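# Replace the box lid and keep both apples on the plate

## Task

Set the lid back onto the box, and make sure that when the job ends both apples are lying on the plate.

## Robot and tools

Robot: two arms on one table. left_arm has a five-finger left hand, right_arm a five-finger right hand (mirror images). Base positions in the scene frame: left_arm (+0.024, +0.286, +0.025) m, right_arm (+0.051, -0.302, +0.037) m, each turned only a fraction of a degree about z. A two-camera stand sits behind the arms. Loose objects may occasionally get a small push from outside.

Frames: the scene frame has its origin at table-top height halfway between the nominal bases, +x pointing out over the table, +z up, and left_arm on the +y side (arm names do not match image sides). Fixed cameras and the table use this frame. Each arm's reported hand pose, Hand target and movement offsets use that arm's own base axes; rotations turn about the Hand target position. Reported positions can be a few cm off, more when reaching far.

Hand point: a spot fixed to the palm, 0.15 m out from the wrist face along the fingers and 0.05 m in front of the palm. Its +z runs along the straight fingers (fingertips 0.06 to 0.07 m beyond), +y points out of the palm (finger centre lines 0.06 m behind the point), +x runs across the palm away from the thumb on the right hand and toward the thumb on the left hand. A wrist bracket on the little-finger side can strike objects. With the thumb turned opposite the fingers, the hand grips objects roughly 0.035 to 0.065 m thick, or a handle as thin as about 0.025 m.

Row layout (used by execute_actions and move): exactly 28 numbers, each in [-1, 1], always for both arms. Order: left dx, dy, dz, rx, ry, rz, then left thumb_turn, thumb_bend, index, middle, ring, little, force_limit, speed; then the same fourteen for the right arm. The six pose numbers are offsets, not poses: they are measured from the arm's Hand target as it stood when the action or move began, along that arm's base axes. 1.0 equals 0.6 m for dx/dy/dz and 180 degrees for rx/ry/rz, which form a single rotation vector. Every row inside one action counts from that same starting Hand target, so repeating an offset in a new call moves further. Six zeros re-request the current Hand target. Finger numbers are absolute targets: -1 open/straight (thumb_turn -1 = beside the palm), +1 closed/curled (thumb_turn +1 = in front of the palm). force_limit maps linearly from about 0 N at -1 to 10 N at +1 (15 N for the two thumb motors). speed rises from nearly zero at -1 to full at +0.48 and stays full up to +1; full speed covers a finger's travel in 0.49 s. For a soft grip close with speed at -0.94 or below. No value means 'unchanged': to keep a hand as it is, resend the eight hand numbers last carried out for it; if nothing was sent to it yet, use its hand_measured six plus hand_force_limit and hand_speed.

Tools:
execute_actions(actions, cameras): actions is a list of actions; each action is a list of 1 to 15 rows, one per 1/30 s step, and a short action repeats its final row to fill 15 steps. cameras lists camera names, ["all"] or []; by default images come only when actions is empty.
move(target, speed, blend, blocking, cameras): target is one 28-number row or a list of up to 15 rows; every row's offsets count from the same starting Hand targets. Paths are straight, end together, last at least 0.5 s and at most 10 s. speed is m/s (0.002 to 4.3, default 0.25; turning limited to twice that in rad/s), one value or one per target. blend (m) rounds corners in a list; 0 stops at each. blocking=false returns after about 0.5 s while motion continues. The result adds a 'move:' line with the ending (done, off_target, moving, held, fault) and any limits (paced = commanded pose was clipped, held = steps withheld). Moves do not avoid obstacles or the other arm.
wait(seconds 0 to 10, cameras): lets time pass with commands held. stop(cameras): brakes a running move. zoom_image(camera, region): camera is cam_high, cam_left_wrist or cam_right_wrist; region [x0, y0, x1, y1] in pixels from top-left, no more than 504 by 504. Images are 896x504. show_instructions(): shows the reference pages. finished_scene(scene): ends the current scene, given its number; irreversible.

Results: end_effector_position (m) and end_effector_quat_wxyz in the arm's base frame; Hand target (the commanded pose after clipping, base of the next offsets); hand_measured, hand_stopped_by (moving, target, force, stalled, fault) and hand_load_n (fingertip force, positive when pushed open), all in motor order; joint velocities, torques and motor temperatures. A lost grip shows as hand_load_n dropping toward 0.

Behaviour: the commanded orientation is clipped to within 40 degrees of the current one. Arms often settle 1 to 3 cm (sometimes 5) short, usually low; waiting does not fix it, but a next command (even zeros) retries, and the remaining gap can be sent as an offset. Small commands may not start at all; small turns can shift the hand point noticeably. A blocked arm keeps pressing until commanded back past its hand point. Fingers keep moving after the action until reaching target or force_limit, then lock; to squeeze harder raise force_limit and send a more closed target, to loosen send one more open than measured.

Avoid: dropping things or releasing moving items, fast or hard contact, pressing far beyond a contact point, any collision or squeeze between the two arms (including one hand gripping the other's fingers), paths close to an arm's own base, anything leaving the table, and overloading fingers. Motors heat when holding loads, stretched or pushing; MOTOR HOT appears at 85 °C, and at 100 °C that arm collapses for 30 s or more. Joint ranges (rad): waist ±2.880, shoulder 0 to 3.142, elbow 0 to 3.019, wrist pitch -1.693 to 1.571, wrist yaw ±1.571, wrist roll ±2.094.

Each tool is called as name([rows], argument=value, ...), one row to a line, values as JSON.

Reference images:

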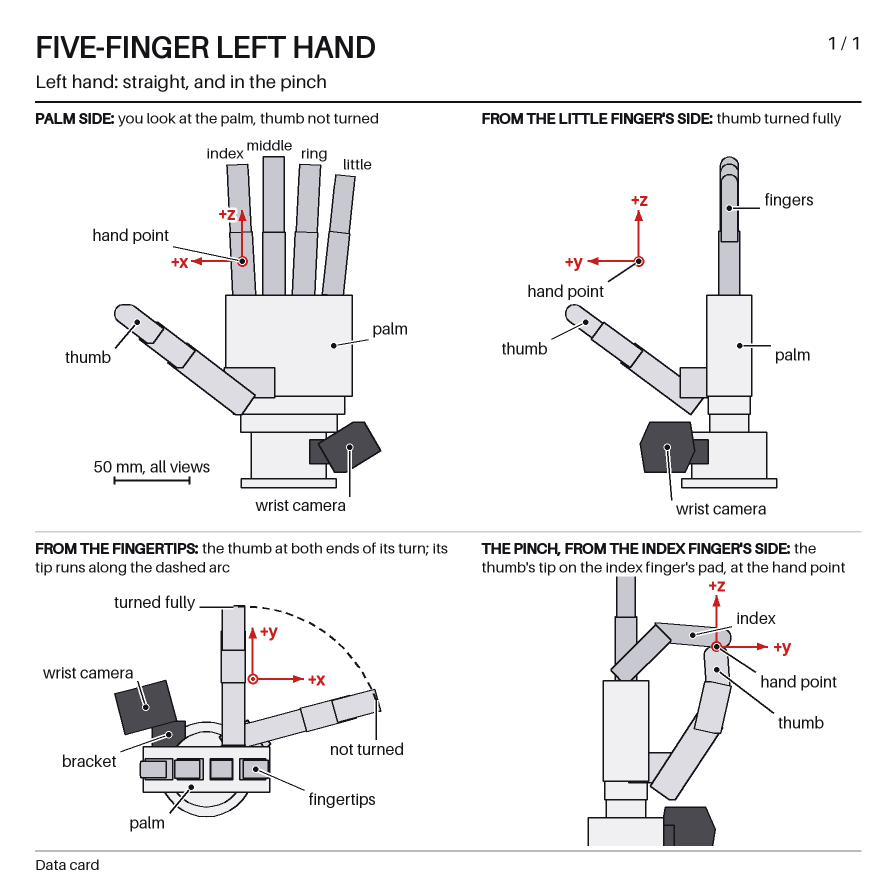

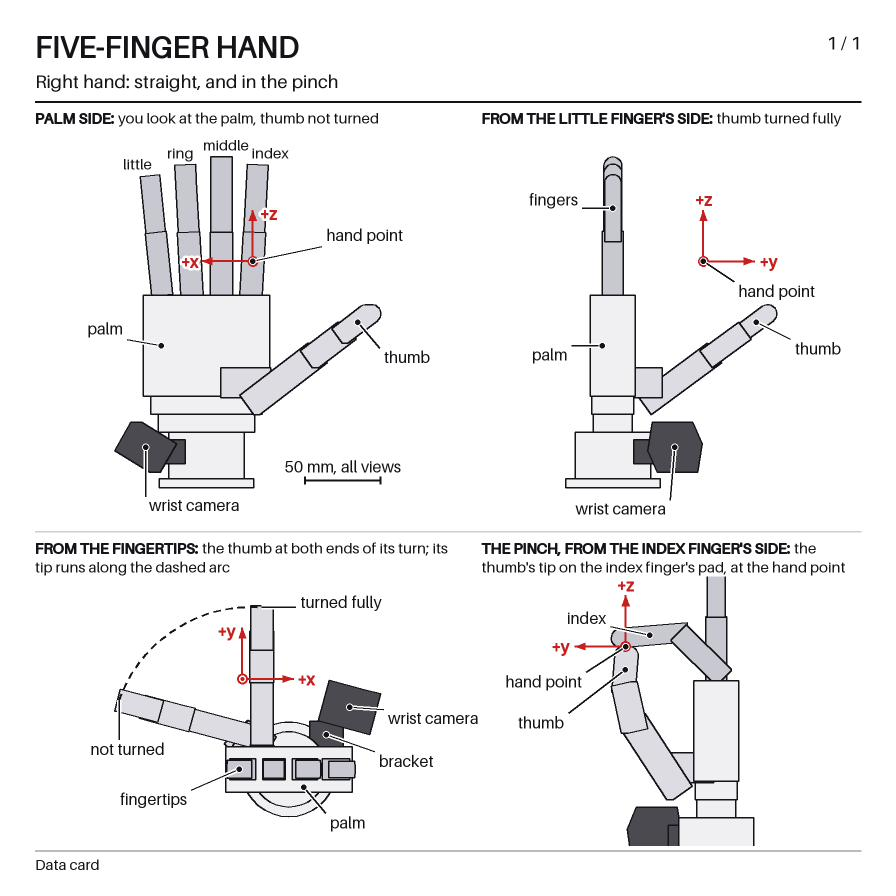

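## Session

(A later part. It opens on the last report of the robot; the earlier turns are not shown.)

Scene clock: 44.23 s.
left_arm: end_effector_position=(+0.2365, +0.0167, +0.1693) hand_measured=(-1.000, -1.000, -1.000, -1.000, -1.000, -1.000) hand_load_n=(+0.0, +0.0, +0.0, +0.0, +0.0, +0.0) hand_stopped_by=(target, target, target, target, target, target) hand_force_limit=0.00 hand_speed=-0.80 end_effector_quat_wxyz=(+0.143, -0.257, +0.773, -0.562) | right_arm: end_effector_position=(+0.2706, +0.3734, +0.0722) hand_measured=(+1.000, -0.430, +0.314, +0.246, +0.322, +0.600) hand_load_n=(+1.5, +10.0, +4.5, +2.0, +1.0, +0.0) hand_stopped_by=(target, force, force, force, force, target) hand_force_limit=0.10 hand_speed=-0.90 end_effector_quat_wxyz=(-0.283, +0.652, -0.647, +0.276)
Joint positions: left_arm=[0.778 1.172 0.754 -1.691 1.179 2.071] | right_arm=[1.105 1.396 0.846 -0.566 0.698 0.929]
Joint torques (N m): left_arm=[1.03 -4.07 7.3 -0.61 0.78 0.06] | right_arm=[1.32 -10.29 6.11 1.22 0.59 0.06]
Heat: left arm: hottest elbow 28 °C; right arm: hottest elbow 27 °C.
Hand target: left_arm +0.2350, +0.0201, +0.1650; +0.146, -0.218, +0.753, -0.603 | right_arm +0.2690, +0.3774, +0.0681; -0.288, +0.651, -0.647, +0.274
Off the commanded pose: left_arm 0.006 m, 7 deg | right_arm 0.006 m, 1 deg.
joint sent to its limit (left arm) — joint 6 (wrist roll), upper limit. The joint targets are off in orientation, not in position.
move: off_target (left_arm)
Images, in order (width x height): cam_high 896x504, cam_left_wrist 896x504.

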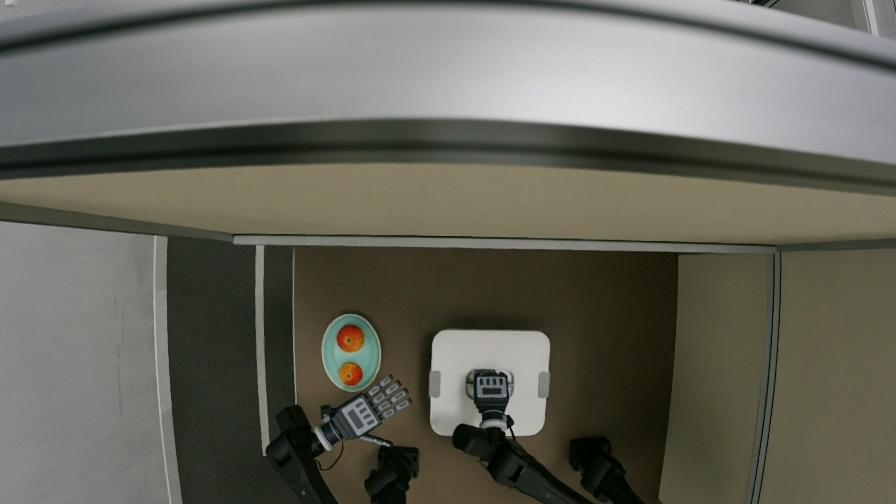

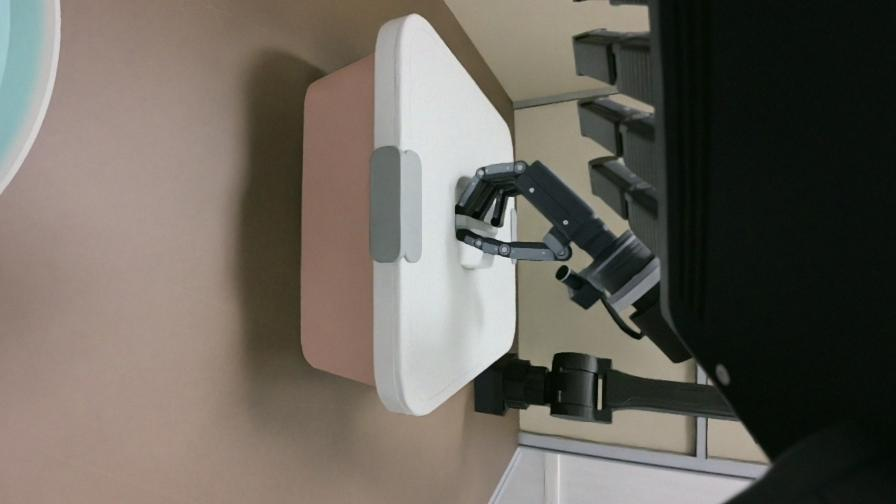

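move(target=[0,0,0,0,0,0,-1,-1,-1,-1,-1,-1,0,-0.8,0,0,-0.0117,0,0,0,1,-0.1,0.6,0.6,0.6,0.6,0.1,-0.9], speed=0.03, cameras=["cam_high","cam_left_wrist"])

zoom_image(camera="cam_left_wrist", region=[290, 10, 530, 230])

zoom_image(camera="cam_left_wrist", region=[290, 220, 530, 440])

Scene clock: 45.83 s.
left_arm: end_effector_position=(+0.2365, +0.0167, +0.1693) hand_measured=(-1.000, -1.000, -1.000, -1.000, -1.000, -1.000) hand_load_n=(+0.0, +0.5, +0.0, -0.5, +0.0, +0.0) hand_stopped_by=(target, target, target, target, target, target) hand_force_limit=0.00 hand_speed=-0.80 end_effector_quat_wxyz=(+0.143, -0.257, +0.773, -0.562) | right_arm: end_effector_position=(+0.2717, +0.3743, +0.0706) hand_measured=(+1.000, -0.430, +0.314, +0.246, +0.322, +0.600) hand_load_n=(+1.5, +10.0, +5.0, +1.5, +0.5, +0.5) hand_stopped_by=(target, force, force, force, force, target) hand_force_limit=0.10 hand_speed=-0.90 end_effector_quat_wxyz=(-0.287, +0.650, -0.647, +0.276)
Joint positions: left_arm=[0.778 1.172 0.754 -1.691 1.179 2.071] | right_arm=[1.105 1.398 0.84 -0.548 0.701 0.929]
Joint torques (N m): left_arm=[0.97 -4.13 7.3 -0.62 0.78 0.06] | right_arm=[1.26 -9.52 5.79 1.48 0.47 0.06]
Heat: left arm: hottest elbow 28 °C; right arm: hottest elbow 27 °C.
Hand target: left_arm +0.2350, +0.0201, +0.1650; +0.146, -0.218, +0.753, -0.603 | right_arm +0.2691, +0.3775, +0.0611; -0.288, +0.650, -0.647, +0.274
Off the commanded pose: left_arm 0.006 m, 7 deg | right_arm 0.010 m, 0 deg.
joint sent to its limit (left arm) — joint 6 (wrist roll), upper limit. The joint targets are off in orientation, not in position.
move: off_target (left_arm)
Images, in order (width x height): cam_high 896x504, cam_left_wrist 896x504.

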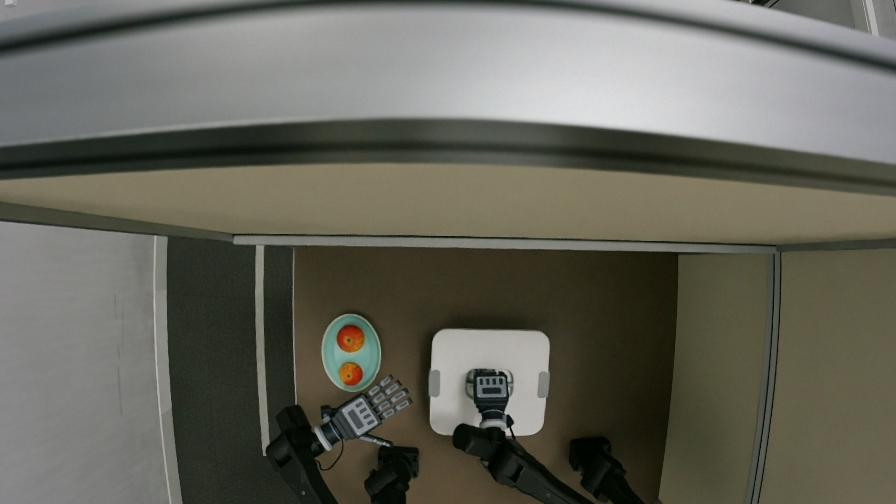

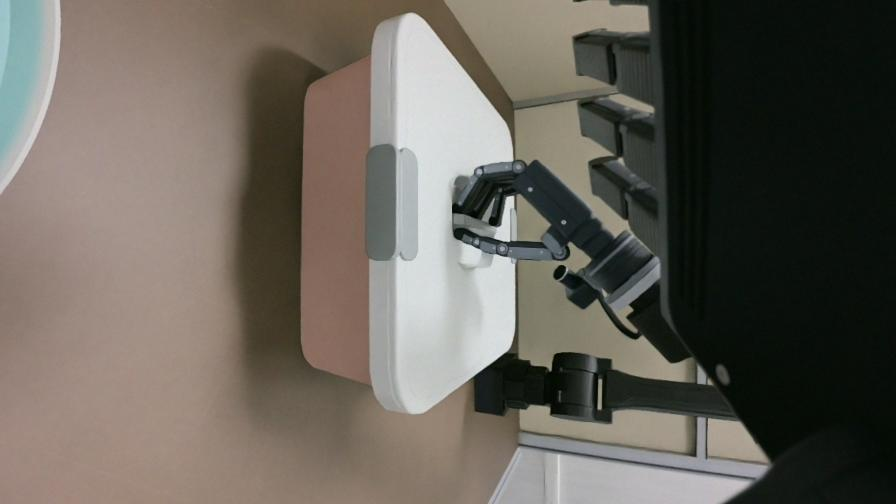

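Scaled by 2.100.

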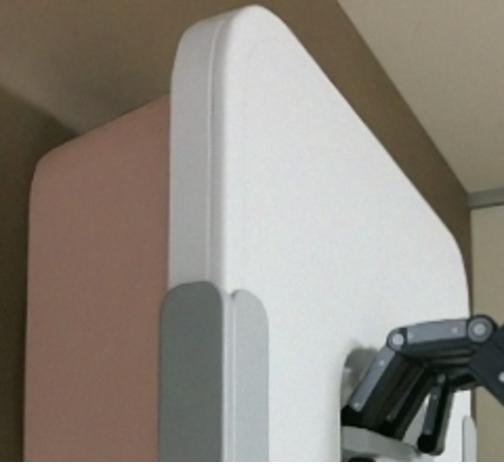

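Scaled by 2.100.

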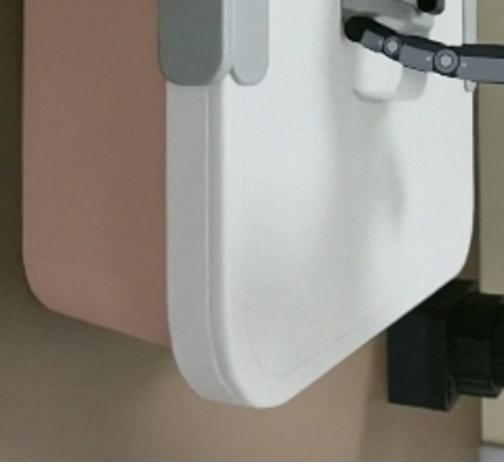

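execute_actions([
  [[0,0,0,0,0,0,-1,-1,-1,-1,-1,-1,0,-0.8,0,0,0.014,0,0,0,1,-0.1,0.6,0.6,0.6,0.6,0.1,-0.9]],
  [[0,0,0,0,0,0,-1,-1,-1,-1,-1,-1,0,-0.8,0,0,0,0,0,0,1,-0.6,0.2,0.17,0.2,0.6,-0.4,-0.7]],
], cameras=["cam_high","cam_left_wrist"])

zoom_image(camera="cam_left_wrist", region=[290, 10, 530, 230])

zoom_image(camera="cam_left_wrist", region=[290, 220, 530, 440])

zoom_image(camera="cam_high", region=[410, 310, 570, 460])

Scene clock: 48.27 s.
left_arm: end_effector_position=(+0.2365, +0.0167, +0.1693) hand_measured=(-1.000, -1.000, -1.000, -1.000, -1.000, -1.000) hand_load_n=(+0.0, +0.0, +0.0, +0.0, +0.0, +0.0) hand_stopped_by=(target, target, target, target, target, target) hand_force_limit=0.00 hand_speed=-0.80 end_effector_quat_wxyz=(+0.143, -0.257, +0.773, -0.562) | right_arm: end_effector_position=(+0.2713, +0.3749, +0.0730) hand_measured=(+1.000, -0.600, +0.200, +0.170, +0.200, +0.600) hand_load_n=(+0.0, +0.0, +0.0, -1.5, +0.0, +0.0) hand_stopped_by=(target, target, target, target, target, target) hand_force_limit=-0.40 hand_speed=-0.70 end_effector_quat_wxyz=(-0.290, +0.649, -0.647, +0.276)
Joint positions: left_arm=[0.778 1.172 0.754 -1.691 1.179 2.071] | right_arm=[1.108 1.393 0.84 -0.548 0.705 0.929]
Joint torques (N m): left_arm=[0.97 -4.13 7.3 -0.61 0.77 0.06] | right_arm=[1.2 -10.4 6.71 0.58 0.34 0.06]
Heat: left arm: hottest elbow 28 °C; right arm: hottest elbow 27 °C.
Hand target: left_arm +0.2350, +0.0201, +0.1650; +0.146, -0.218, +0.753, -0.603 | right_arm +0.2690, +0.3775, +0.0696; -0.288, +0.651, -0.647, +0.274
Off the commanded pose: left_arm 0.006 m, 7 deg | right_arm 0.005 m, 0 deg.
joint sent to its limit (left arm) — joint 6 (wrist roll), upper limit. The joint targets are off in orientation, not in position.
Images, in order (width x height): cam_high 896x504, cam_left_wrist 896x504.

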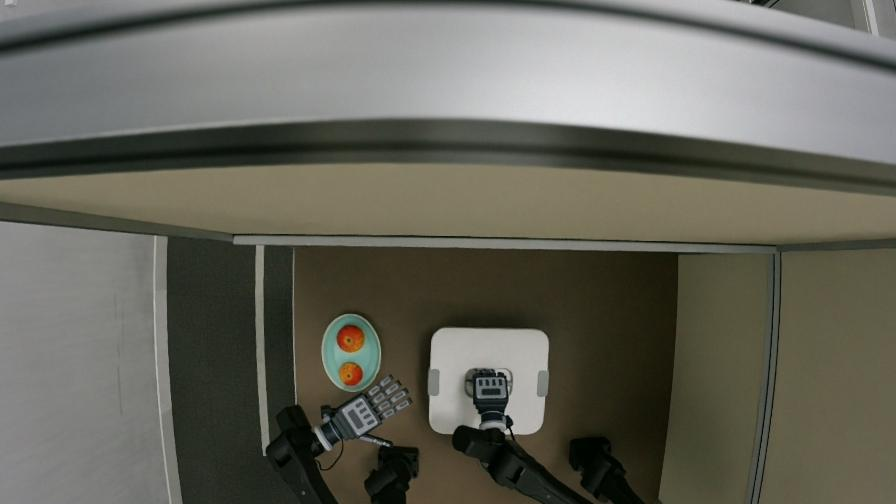

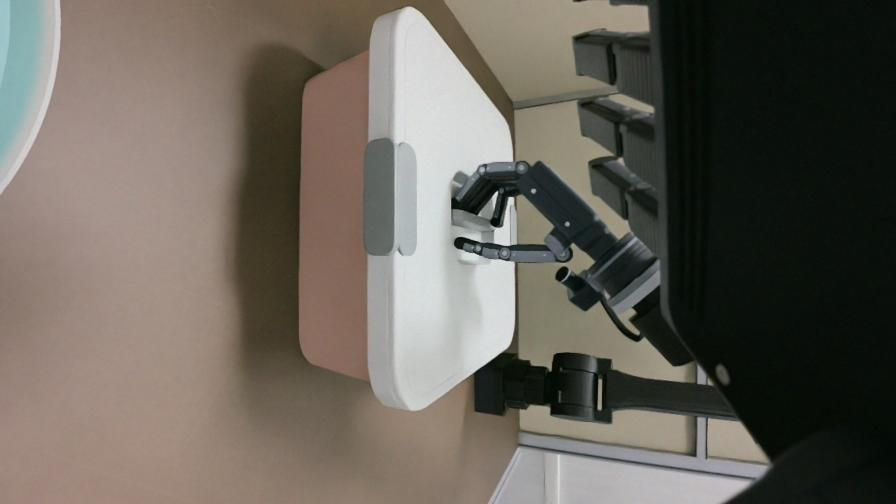

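Scaled by 2.100.

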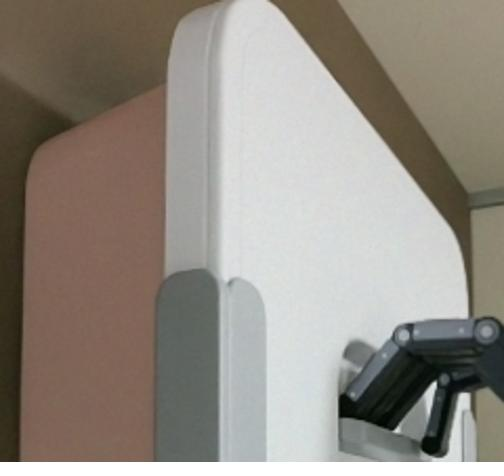

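Scaled by 2.100.

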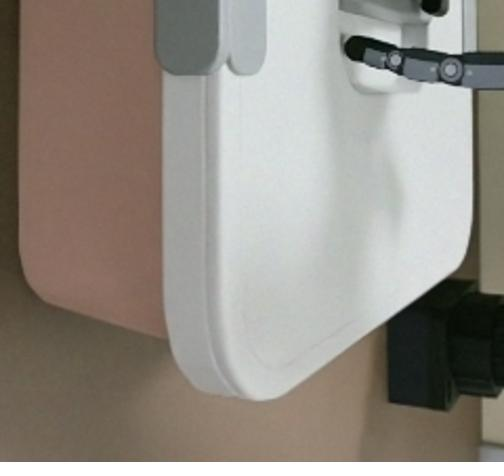

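Scaled by 3.150.

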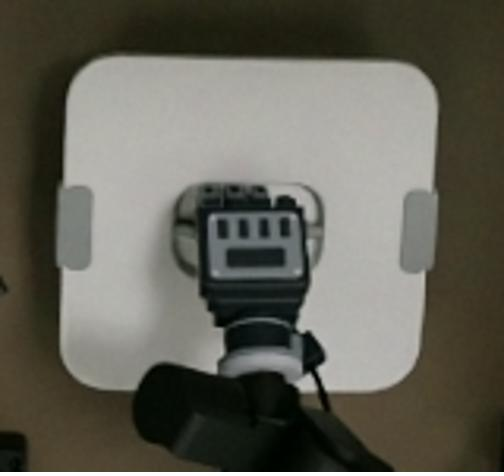

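move([
  [0,0,0,0,0,0,-1,-1,-1,-1,-1,-1,0,-0.8,0.011,0.018,0.095,0,0,0,1,-0.6,0.2,0.17,0.2,0.6,-0.4,-0.7],
  [0,0,0,0,0,0,-1,-1,-1,-1,-1,-1,0,-0.8,0.011,0.018,0.27,0,0,0,1,-0.6,0.2,0.17,0.2,0.6,-0.4,-0.7],
  [0,0,0,0,0,0,-1,-1,-1,-1,-1,-1,0,-0.8,-0.0483,-0.3125,0.3007,0.0476,-0.0724,0.1576,1,-0.6,0.2,0.17,0.2,0.6,-0.4,-0.7],
  [0,0,0,0,0,0,-1,-1,-1,-1,-1,-1,0,-0.8,-0.0503,-0.6528,0.1517,0.0952,-0.1448,0.3151,-1,-1,-1,-1,-1,-1,0,-0.3],
], speed=[0.07,0.2,0.35,0.35], blend=[0.005,0.05,0.08,0], cameras=["all"])

zoom_image(camera="cam_right_wrist", region=[380, 60, 580, 250])

zoom_image(camera="cam_right_wrist", region=[380, 250, 580, 440])

zoom_image(camera="cam_high", region=[410, 310, 570, 460])

Scene clock: 56.53 s.
left_arm: end_effector_position=(+0.2365, +0.0167, +0.1693) hand_measured=(-1.000, -1.000, -1.000, -1.000, -1.000, -1.000) hand_load_n=(+0.0, -0.5, +0.0, +0.0, +0.0, +0.0) hand_stopped_by=(target, target, target, target, target, target) hand_force_limit=0.00 hand_speed=-0.80 end_effector_quat_wxyz=(+0.143, -0.257, +0.773, -0.562) | right_arm: end_effector_position=(+0.2292, -0.0051, +0.1519) hand_measured=(-1.000, -1.000, -1.000, -1.000, -1.000, -1.000) hand_load_n=(+0.0, +0.0, +0.0, +0.0, +0.0, +0.0) hand_stopped_by=(target, target, target, target, target, target) hand_force_limit=0.00 hand_speed=-0.30 end_effector_quat_wxyz=(-0.574, +0.763, -0.263, +0.140)
Joint positions: left_arm=[0.778 1.172 0.754 -1.691 1.179 2.071] | right_arm=[-0.775 1.177 0.689 -1.651 -1.205 -2.079]
Joint torques (N m): left_arm=[1.03 -4.07 7.31 -0.61 0.78 0.06] | right_arm=[1.14 -4.25 8.84 -1.17 -0.52 -0.08]
Heat: left arm: hottest elbow 28 °C; right arm: hottest elbow 28 °C.
Hand target: left_arm +0.2350, +0.0201, +0.1650; +0.146, -0.218, +0.753, -0.603 | right_arm +0.2389, -0.0143, +0.1607; -0.603, +0.753, -0.219, +0.145
Off the commanded pose: left_arm 0.006 m, 7 deg | right_arm 0.016 m, 6 deg.
joint sent to its limit (left arm) — joint 6 (wrist roll), upper limit. The joint targets are off in orientation, not in position.
joint sent to its limit (right arm) — joint 6 (wrist roll), lower limit. The joint targets are off in orientation, not in position.
move: off_target (left_arm, right_arm); target 4's new numbers were sent with right_arm's hand 0.016 m and 6 deg from that target

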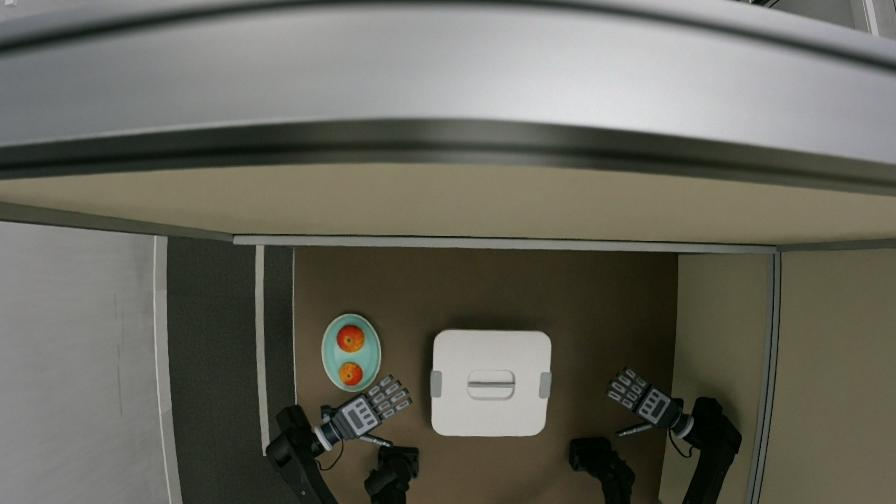

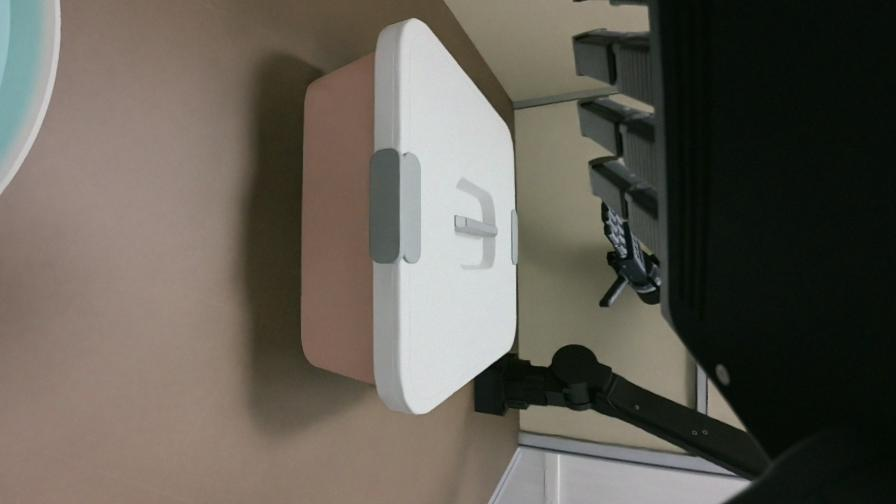

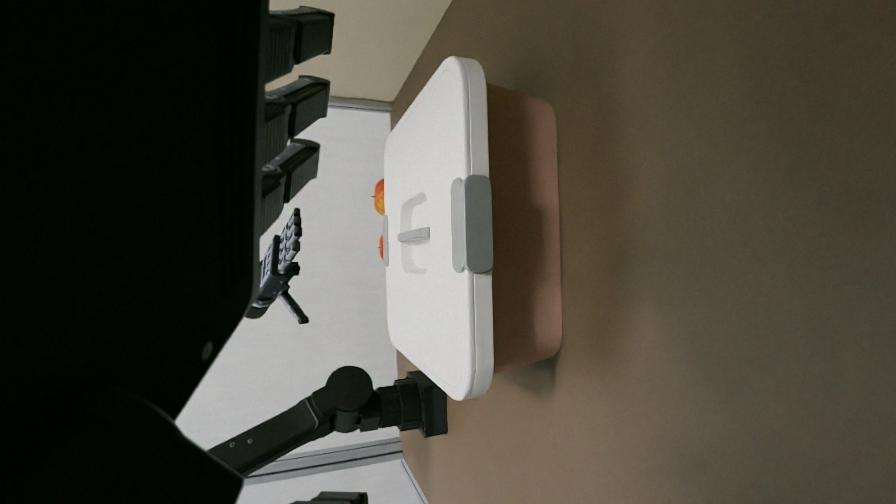

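Scaled by 2.520.

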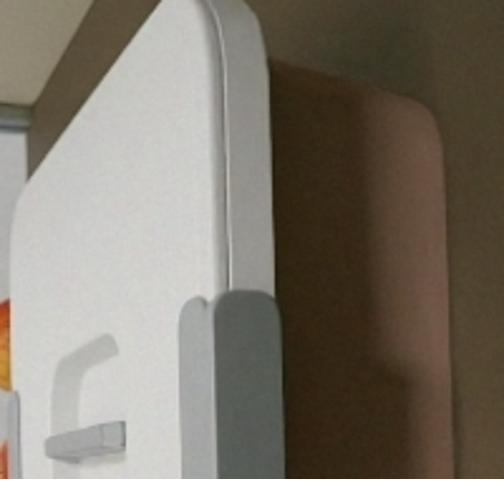

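Scaled by 2.520.

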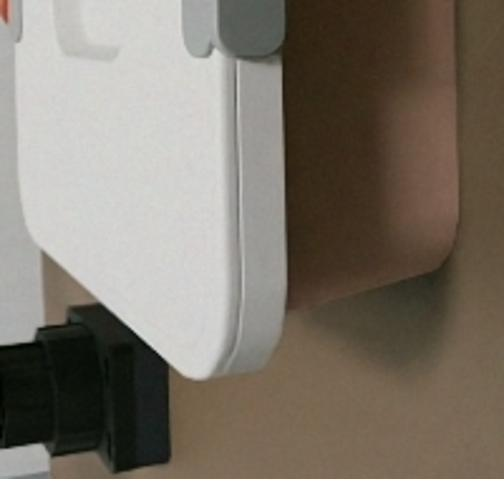

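Scaled by 3.150.

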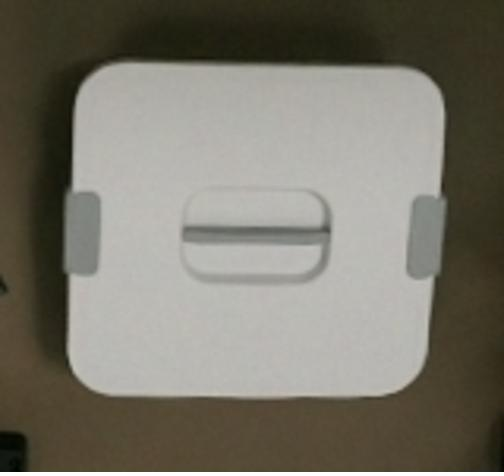

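zoom_image(camera="cam_left_wrist", region=[290, 10, 530, 230])

zoom_image(camera="cam_left_wrist", region=[290, 220, 530, 440])

Scaled by 2.100.

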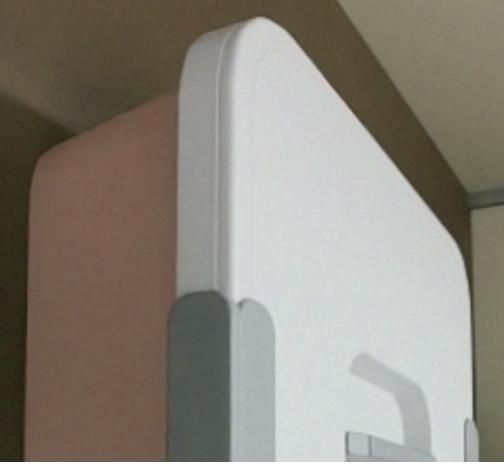

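Scaled by 2.100.

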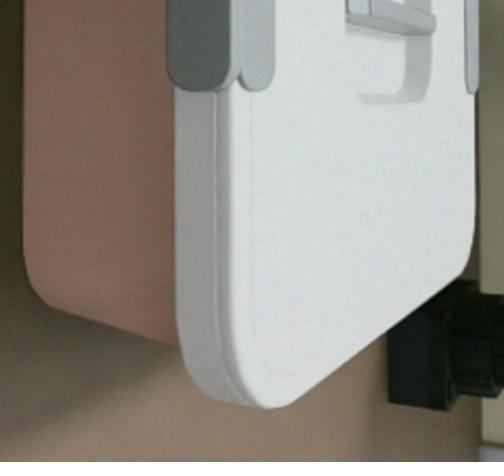

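finished_scene(scene=3)

The scene is finished: the task was done.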